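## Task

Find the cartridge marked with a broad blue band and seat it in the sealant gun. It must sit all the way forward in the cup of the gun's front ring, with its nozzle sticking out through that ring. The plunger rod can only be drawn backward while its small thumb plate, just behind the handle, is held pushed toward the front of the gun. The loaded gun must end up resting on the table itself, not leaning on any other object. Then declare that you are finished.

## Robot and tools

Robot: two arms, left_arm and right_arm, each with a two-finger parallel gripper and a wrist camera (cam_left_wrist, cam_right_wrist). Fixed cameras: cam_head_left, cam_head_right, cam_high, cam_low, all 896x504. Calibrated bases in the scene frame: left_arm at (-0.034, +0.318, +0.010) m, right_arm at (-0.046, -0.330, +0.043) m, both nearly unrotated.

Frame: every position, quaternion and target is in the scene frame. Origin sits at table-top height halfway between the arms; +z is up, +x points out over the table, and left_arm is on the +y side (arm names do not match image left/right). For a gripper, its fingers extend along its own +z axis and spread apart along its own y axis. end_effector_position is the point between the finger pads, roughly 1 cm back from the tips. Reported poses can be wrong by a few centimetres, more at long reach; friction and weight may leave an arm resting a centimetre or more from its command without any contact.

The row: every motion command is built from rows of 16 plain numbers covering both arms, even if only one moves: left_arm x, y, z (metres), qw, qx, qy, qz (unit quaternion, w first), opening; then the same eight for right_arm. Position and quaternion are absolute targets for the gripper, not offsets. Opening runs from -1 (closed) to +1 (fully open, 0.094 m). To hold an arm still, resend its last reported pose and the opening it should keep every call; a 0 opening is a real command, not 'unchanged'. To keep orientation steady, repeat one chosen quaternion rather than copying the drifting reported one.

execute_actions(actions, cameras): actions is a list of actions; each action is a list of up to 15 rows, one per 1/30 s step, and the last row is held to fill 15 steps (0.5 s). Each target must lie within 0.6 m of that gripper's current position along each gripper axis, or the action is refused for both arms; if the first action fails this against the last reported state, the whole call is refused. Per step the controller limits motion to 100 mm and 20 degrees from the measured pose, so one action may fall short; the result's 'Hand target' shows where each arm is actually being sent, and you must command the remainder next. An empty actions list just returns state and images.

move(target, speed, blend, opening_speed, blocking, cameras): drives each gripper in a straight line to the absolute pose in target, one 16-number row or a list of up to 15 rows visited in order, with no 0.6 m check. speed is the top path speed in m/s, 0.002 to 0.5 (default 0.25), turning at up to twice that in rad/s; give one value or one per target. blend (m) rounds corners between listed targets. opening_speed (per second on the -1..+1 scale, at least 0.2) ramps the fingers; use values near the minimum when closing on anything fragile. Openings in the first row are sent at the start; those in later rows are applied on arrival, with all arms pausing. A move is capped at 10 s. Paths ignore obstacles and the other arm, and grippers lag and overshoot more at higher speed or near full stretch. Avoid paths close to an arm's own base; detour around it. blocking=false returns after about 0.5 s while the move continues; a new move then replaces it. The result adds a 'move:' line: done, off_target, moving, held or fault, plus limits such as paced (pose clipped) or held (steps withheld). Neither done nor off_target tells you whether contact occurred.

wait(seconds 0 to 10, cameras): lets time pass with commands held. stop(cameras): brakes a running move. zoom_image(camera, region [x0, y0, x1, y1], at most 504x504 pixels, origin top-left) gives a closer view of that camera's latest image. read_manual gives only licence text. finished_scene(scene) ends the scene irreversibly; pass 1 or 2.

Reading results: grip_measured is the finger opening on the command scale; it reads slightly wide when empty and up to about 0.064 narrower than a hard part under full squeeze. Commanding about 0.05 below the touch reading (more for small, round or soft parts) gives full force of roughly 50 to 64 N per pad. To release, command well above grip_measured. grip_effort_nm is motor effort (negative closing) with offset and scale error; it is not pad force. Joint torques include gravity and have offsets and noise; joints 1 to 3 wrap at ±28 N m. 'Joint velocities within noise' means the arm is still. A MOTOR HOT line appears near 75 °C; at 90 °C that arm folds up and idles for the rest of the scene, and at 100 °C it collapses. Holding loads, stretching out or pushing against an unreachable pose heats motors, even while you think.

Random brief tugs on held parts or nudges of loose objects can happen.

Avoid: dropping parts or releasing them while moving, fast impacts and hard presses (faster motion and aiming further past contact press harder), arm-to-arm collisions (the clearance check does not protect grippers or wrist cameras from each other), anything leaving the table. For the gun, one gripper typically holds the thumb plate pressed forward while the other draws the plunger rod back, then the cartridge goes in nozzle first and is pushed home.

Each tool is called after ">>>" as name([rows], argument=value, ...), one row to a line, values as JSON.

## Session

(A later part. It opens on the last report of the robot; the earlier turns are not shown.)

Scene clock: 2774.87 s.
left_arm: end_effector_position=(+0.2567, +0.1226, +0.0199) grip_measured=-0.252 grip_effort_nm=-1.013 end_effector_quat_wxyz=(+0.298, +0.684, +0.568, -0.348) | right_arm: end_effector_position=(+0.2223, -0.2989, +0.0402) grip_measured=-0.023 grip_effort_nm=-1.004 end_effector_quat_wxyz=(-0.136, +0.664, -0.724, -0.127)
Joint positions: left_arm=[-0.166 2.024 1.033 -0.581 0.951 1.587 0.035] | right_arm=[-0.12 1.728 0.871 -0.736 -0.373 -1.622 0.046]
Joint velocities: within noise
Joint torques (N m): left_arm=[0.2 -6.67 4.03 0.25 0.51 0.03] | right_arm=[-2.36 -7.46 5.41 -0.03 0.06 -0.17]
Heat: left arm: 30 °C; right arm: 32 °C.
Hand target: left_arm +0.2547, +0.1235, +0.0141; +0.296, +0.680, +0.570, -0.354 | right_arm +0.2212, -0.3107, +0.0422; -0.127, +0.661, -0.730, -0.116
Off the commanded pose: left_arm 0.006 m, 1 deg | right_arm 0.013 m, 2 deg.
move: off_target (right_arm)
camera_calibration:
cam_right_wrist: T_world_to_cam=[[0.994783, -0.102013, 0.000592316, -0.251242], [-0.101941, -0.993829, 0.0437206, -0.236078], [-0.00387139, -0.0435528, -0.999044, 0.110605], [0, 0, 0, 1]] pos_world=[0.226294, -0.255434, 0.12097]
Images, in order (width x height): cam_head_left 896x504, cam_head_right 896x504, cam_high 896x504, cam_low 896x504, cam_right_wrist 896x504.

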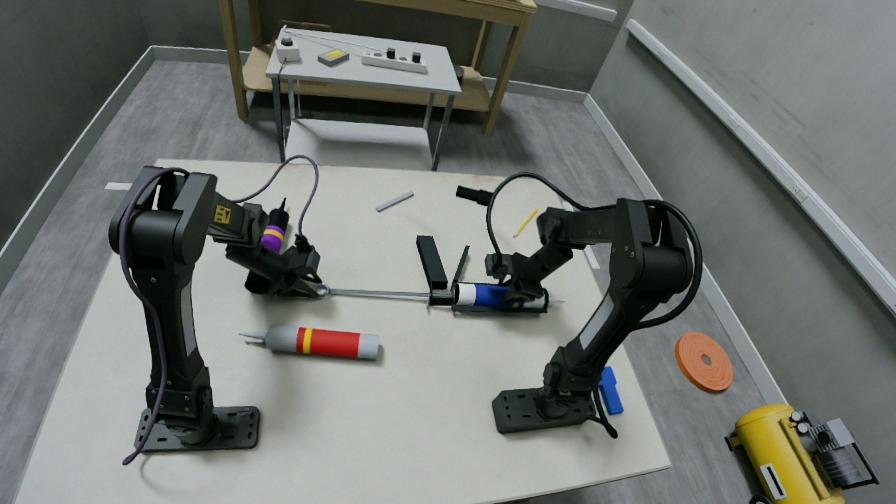

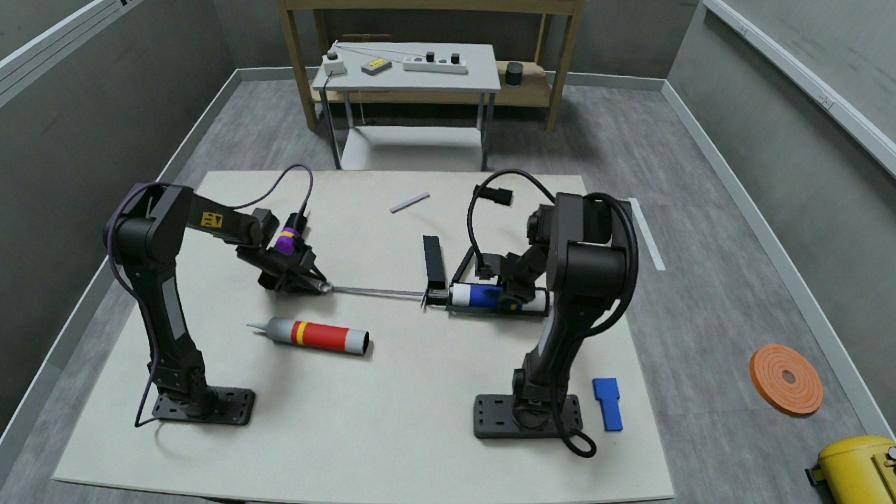

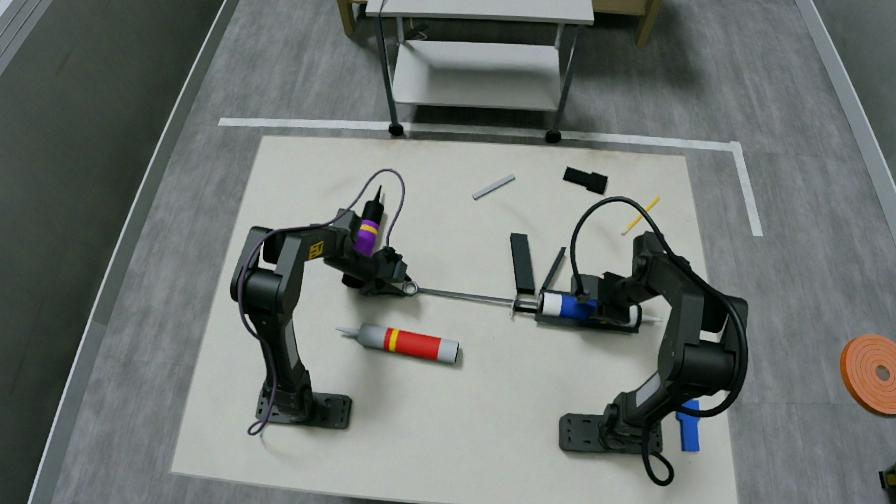

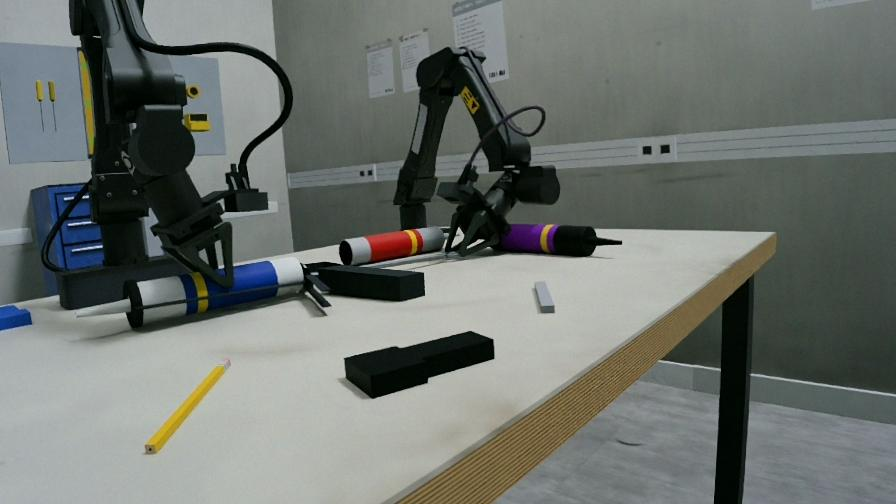

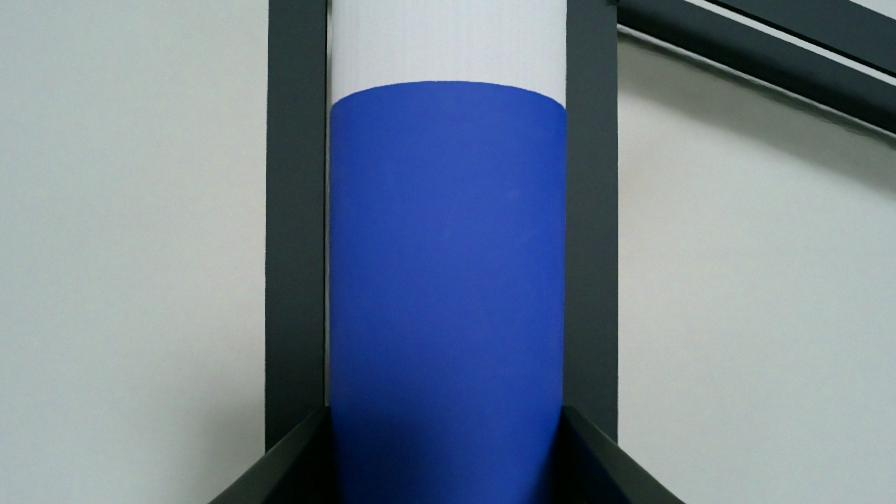

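>>> move([
  [0.2548,0.1235,0.014,0.2968,0.6796,0.5702,-0.3537,-0.6,0.222,-0.299,0.042,0.1253,-0.6626,0.7296,0.1138,-0.1],
  [0.2548,0.1235,0.014,0.2968,0.6796,0.5702,-0.3537,-0.6,0.222,-0.299,0.042,0.1253,-0.6626,0.7296,0.1138,0.25],
  [0.2548,0.1235,0.014,0.2968,0.6796,0.5702,-0.3537,-0.6,0.224,-0.321,0.10,0.1253,-0.6626,0.7296,0.1138,0.25],
  [0.2548,0.1235,0.014,0.2968,0.6796,0.5702,-0.3537,-0.6,0.224,-0.34,0.18,0.1253,-0.6626,0.7296,0.1138,0.25],
], speed=[0.03,0.03,0.06,0.1], opening_speed=0.3, blend=[0,0,0.01,0])

>>> zoom_image(camera="cam_high", region=[500, 260, 680, 350])

>>> zoom_image(camera="cam_low", region=[70, 230, 350, 350])

Scene clock: 2798.77 s.
left_arm: end_effector_position=(+0.2567, +0.1226, +0.0199) grip_measured=-0.252 grip_effort_nm=-1.018 end_effector_quat_wxyz=(+0.298, +0.684, +0.568, -0.348) | right_arm: end_effector_position=(+0.2242, -0.3413, +0.1679) grip_measured=+0.248 grip_effort_nm=0.149 end_effector_quat_wxyz=(+0.116, -0.653, +0.738, +0.125)
Joint positions: left_arm=[-0.166 2.024 1.033 -0.581 0.951 1.587 0.035] | right_arm=[-0.251 1.618 1.3 -1.338 -0.332 -1.726 0.059]
Joint velocities: within noise
Joint torques (N m): left_arm=[0.28 -6.74 3.77 0.24 0.56 0.03] | right_arm=[-0.58 -8.03 8.13 -0.19 -0.14 -0.18]
Heat: left arm: 30 °C; right arm: 33 °C.
Hand target: left_arm +0.2547, +0.1235, +0.0142; +0.297, +0.680, +0.570, -0.354 | right_arm +0.2254, -0.3439, +0.1792; +0.123, -0.658, +0.734, +0.111
Off the commanded pose: left_arm 0.006 m, 1 deg | right_arm 0.012 m, 2 deg.
move: off_target (right_arm)
camera_calibration:
cam_left_wrist: T_world_to_cam=[[-0.986209, 0.165313, -0.00793411, 0.231772], [0.151328, 0.881297, -0.447677, -0.102958], [-0.0670144, -0.442704, -0.89416, 0.177779], [0, 0, 0, 1]] pos_world=[0.25607, 0.131125, 0.11471]
cam_right_wrist: T_world_to_cam=[[0.990787, -0.132605, -0.0275173, -0.262373], [-0.130139, -0.988458, 0.0775498, -0.281068], [-0.0374832, -0.0732543, -0.996609, 0.233382], [0, 0, 0, 1]] pos_world=[0.232126, -0.295519, 0.247167]

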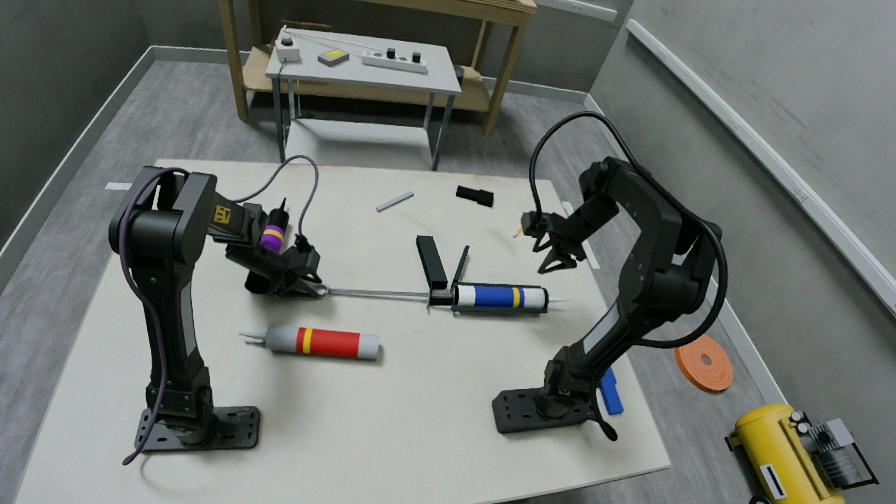

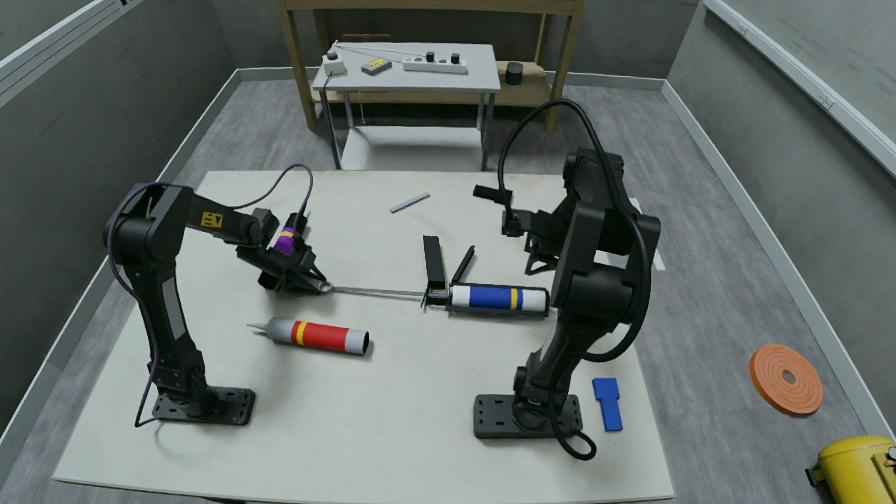

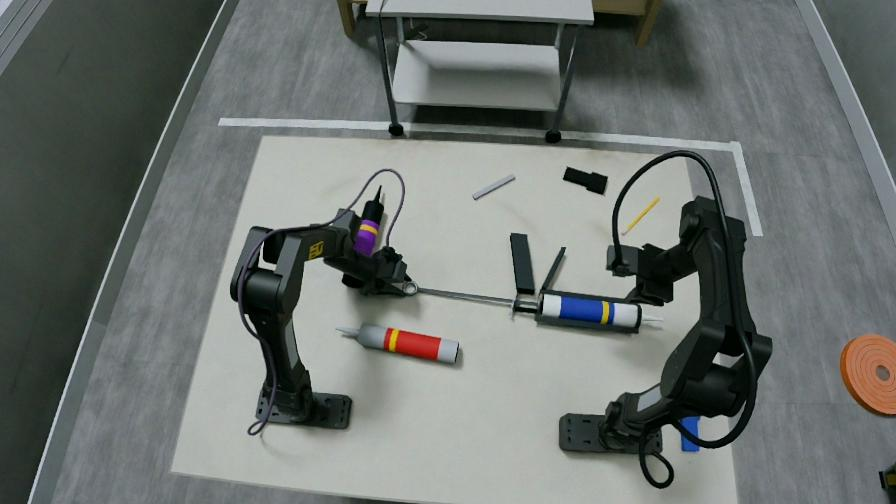

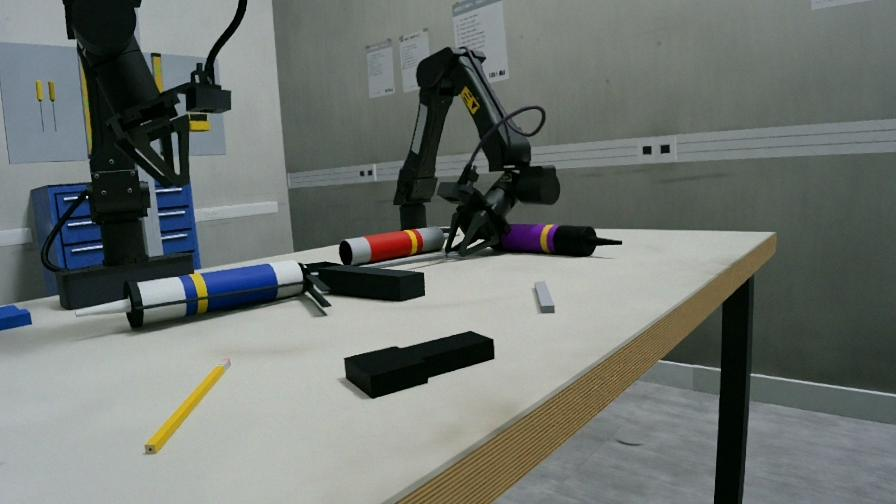

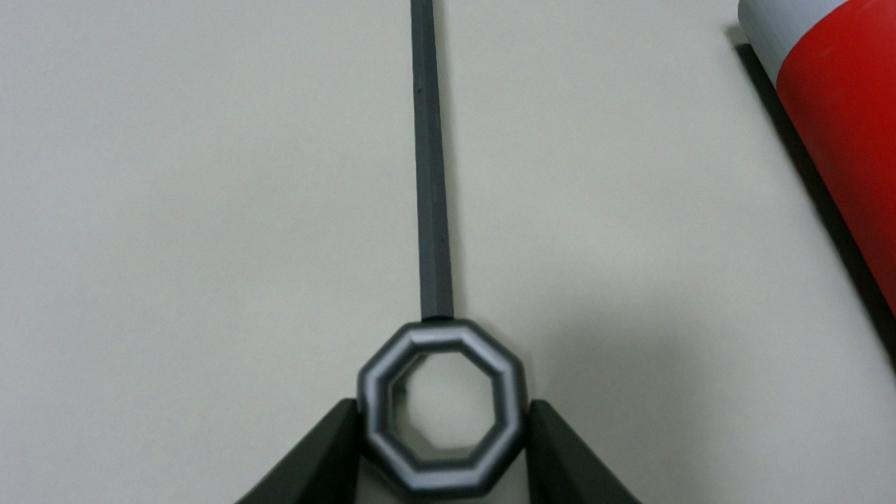

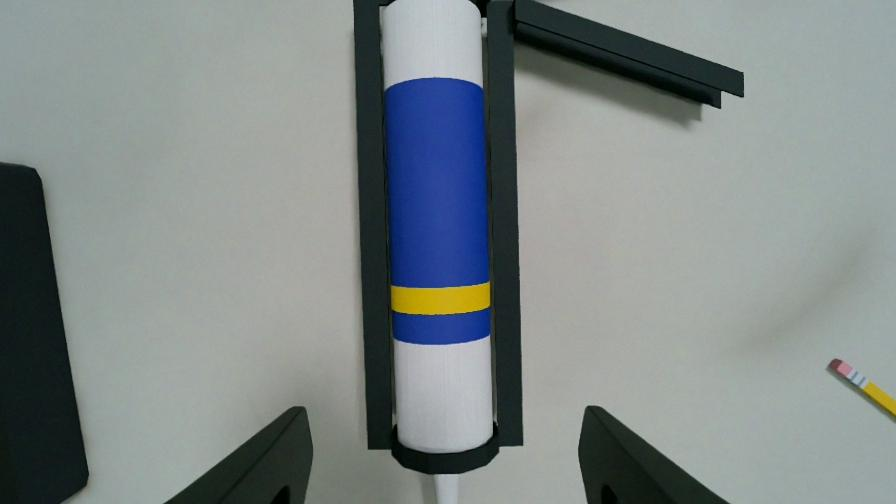

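Scaled by 2.800 from the camera's 896x504 image, which has a finer 1280x720 frame.

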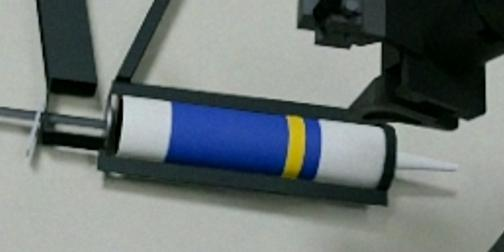

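Scaled by 1.800 from the camera's 896x504 image, which has a finer 1280x720 frame.

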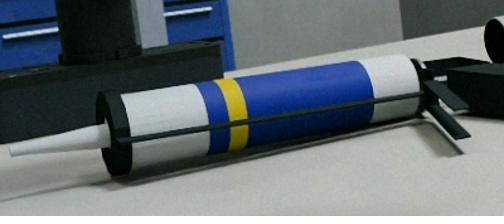

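>>> zoom_image(camera="cam_right_wrist", region=[340, 360, 560, 504])

>>> zoom_image(camera="cam_right_wrist", region=[340, 0, 560, 120])

Scaled by 2.291 from the camera's 896x504 image, which has a finer 1280x720 frame.

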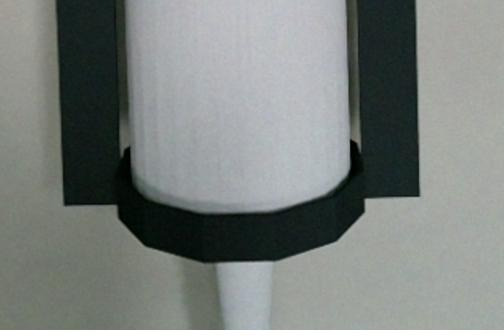

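Scaled by 2.291 from the camera's 896x504 image, which has a finer 1280x720 frame.

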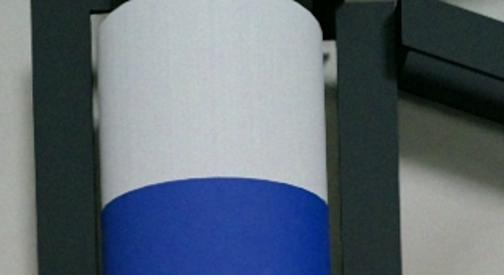

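>>> move([
  [0.2560,0.1228,0.0175,0.2968,0.6796,0.5702,-0.3537,-0.3,0.224,-0.34,0.18,0.1253,-0.6626,0.7296,0.1138,0.25],
  [0.2560,0.1228,0.0175,0.2968,0.6796,0.5702,-0.3537,0.2,0.224,-0.34,0.18,0.1253,-0.6626,0.7296,0.1138,0.25],
  [0.2560,0.128,0.06,0.2968,0.6796,0.5702,-0.3537,0.2,0.224,-0.34,0.18,0.1253,-0.6626,0.7296,0.1138,0.25],
  [0.2560,0.128,0.16,0.2968,0.6796,0.5702,-0.3537,0.2,0.224,-0.34,0.18,0.1253,-0.6626,0.7296,0.1138,0.25],
], speed=[0.03,0.03,0.05,0.1], opening_speed=0.5, blend=[0,0,0.01,0])

>>> zoom_image(camera="cam_high", region=[380, 250, 680, 350])

>>> zoom_image(camera="cam_low", region=[70, 230, 350, 350])

Scene clock: 2837.60 s.
left_arm: end_effector_position=(+0.2565, +0.1290, +0.1391) grip_measured=+0.198 grip_effort_nm=0.115 end_effector_quat_wxyz=(+0.279, +0.670, +0.583, -0.364) | right_arm: end_effector_position=(+0.2238, -0.3412, +0.1680) grip_measured=+0.248 grip_effort_nm=0.149 end_effector_quat_wxyz=(+0.116, -0.654, +0.737, +0.125)
Joint positions: left_arm=[-0.146 1.825 1.296 -1.115 0.951 1.598 0.056] | right_arm=[-0.251 1.618 1.3 -1.339 -0.332 -1.729 0.059]
Joint velocities: within noise
Joint torques (N m): left_arm=[0.7 -10.33 7.88 -0.23 0.52 0.19] | right_arm=[0.18 -8.53 7.6 -0.18 -0.21 -0.18]
Heat: left arm: 30 °C; right arm: 35 °C.
Hand target: left_arm +0.2591, +0.1304, +0.1592; +0.299, +0.677, +0.574, -0.352 | right_arm +0.2241, -0.3400, +0.1796; +0.125, -0.662, +0.730, +0.114
Off the commanded pose: left_arm 0.021 m, 3 deg | right_arm 0.012 m, 2 deg.
move: off_target (left_arm, right_arm)
camera_calibration:
cam_left_wrist: T_world_to_cam=[[-0.986978, 0.151569, 0.0538594, 0.224901], [0.111861, 0.88736, -0.447303, -0.0459584], [-0.11559, -0.435454, -0.892759, 0.29852], [0, 0, 0, 1]] pos_world=[0.261619, 0.136686, 0.233836]
cam_right_wrist: T_world_to_cam=[[0.991153, -0.12973, -0.0280149, -0.261028], [-0.127247, -0.988859, 0.0772356, -0.281753], [-0.0377226, -0.0729876, -0.996619, 0.233553], [0, 0, 0, 1]] pos_world=[0.231677, -0.295431, 0.247212]

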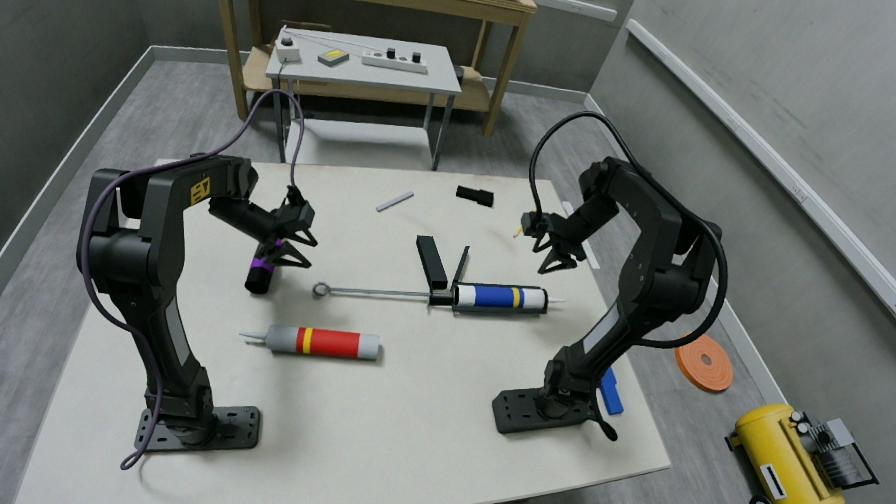

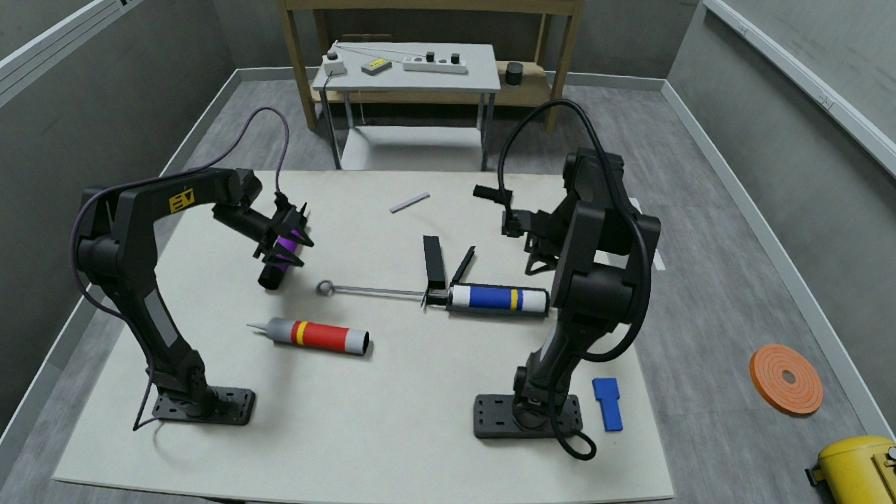

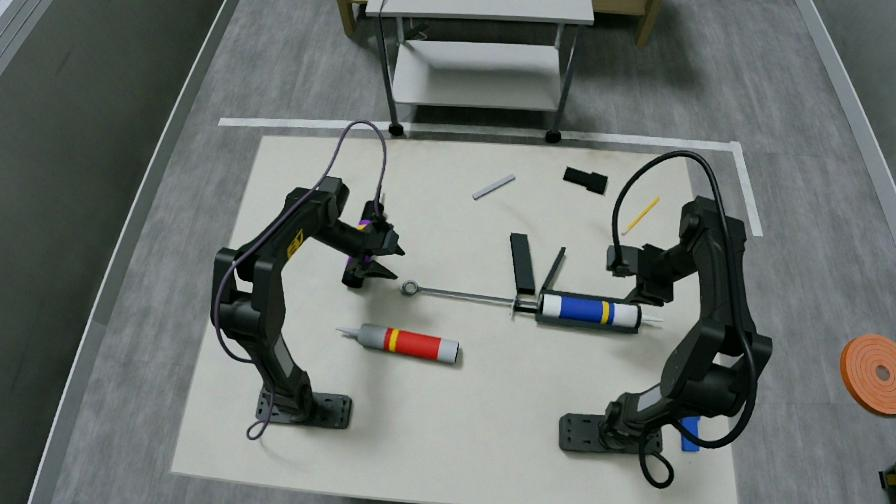

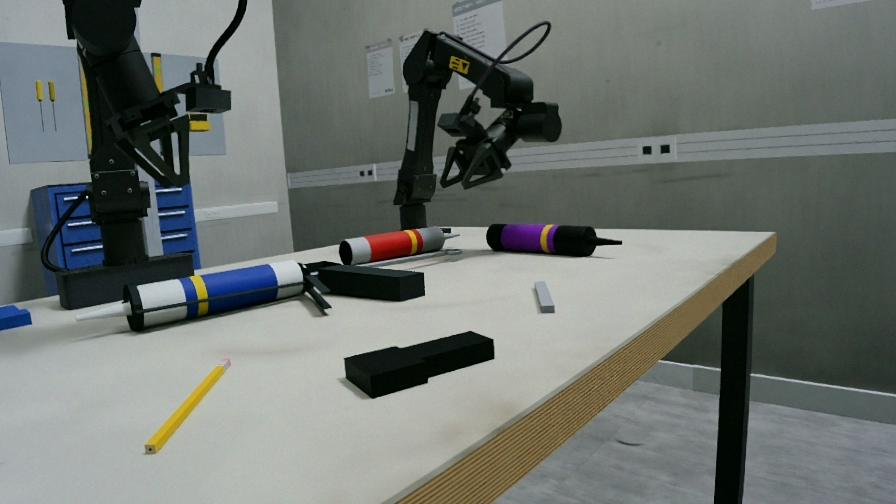

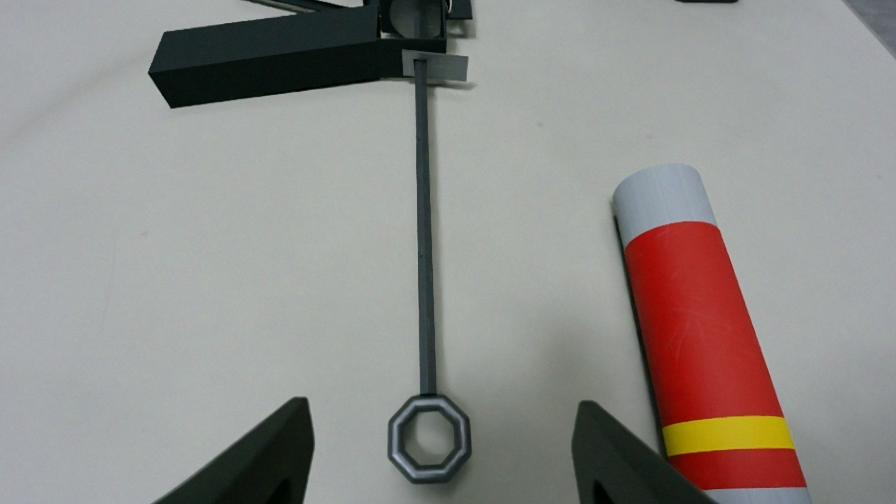

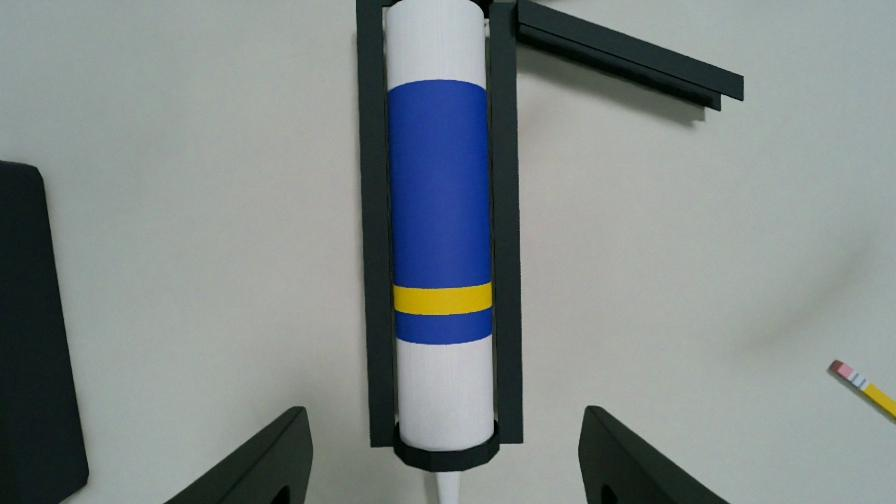

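Scaled by 1.680 from the camera's 896x504 image, which has a finer 1280x720 frame.

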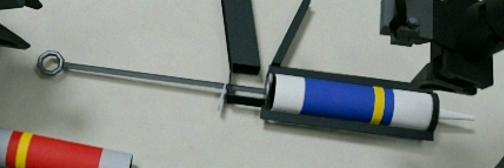

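Scaled by 1.800 from the camera's 896x504 image, which has a finer 1280x720 frame.

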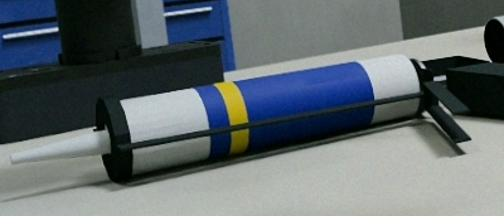

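The cartridge with the wide blue band is in the gun, seated fully forward in the front ring's cup with the nozzle out through the ring. The gun is lying on the table with nothing propping it. I am done with this scene.

>>> finished_scene(scene=1)

The scene is finished: the task was done.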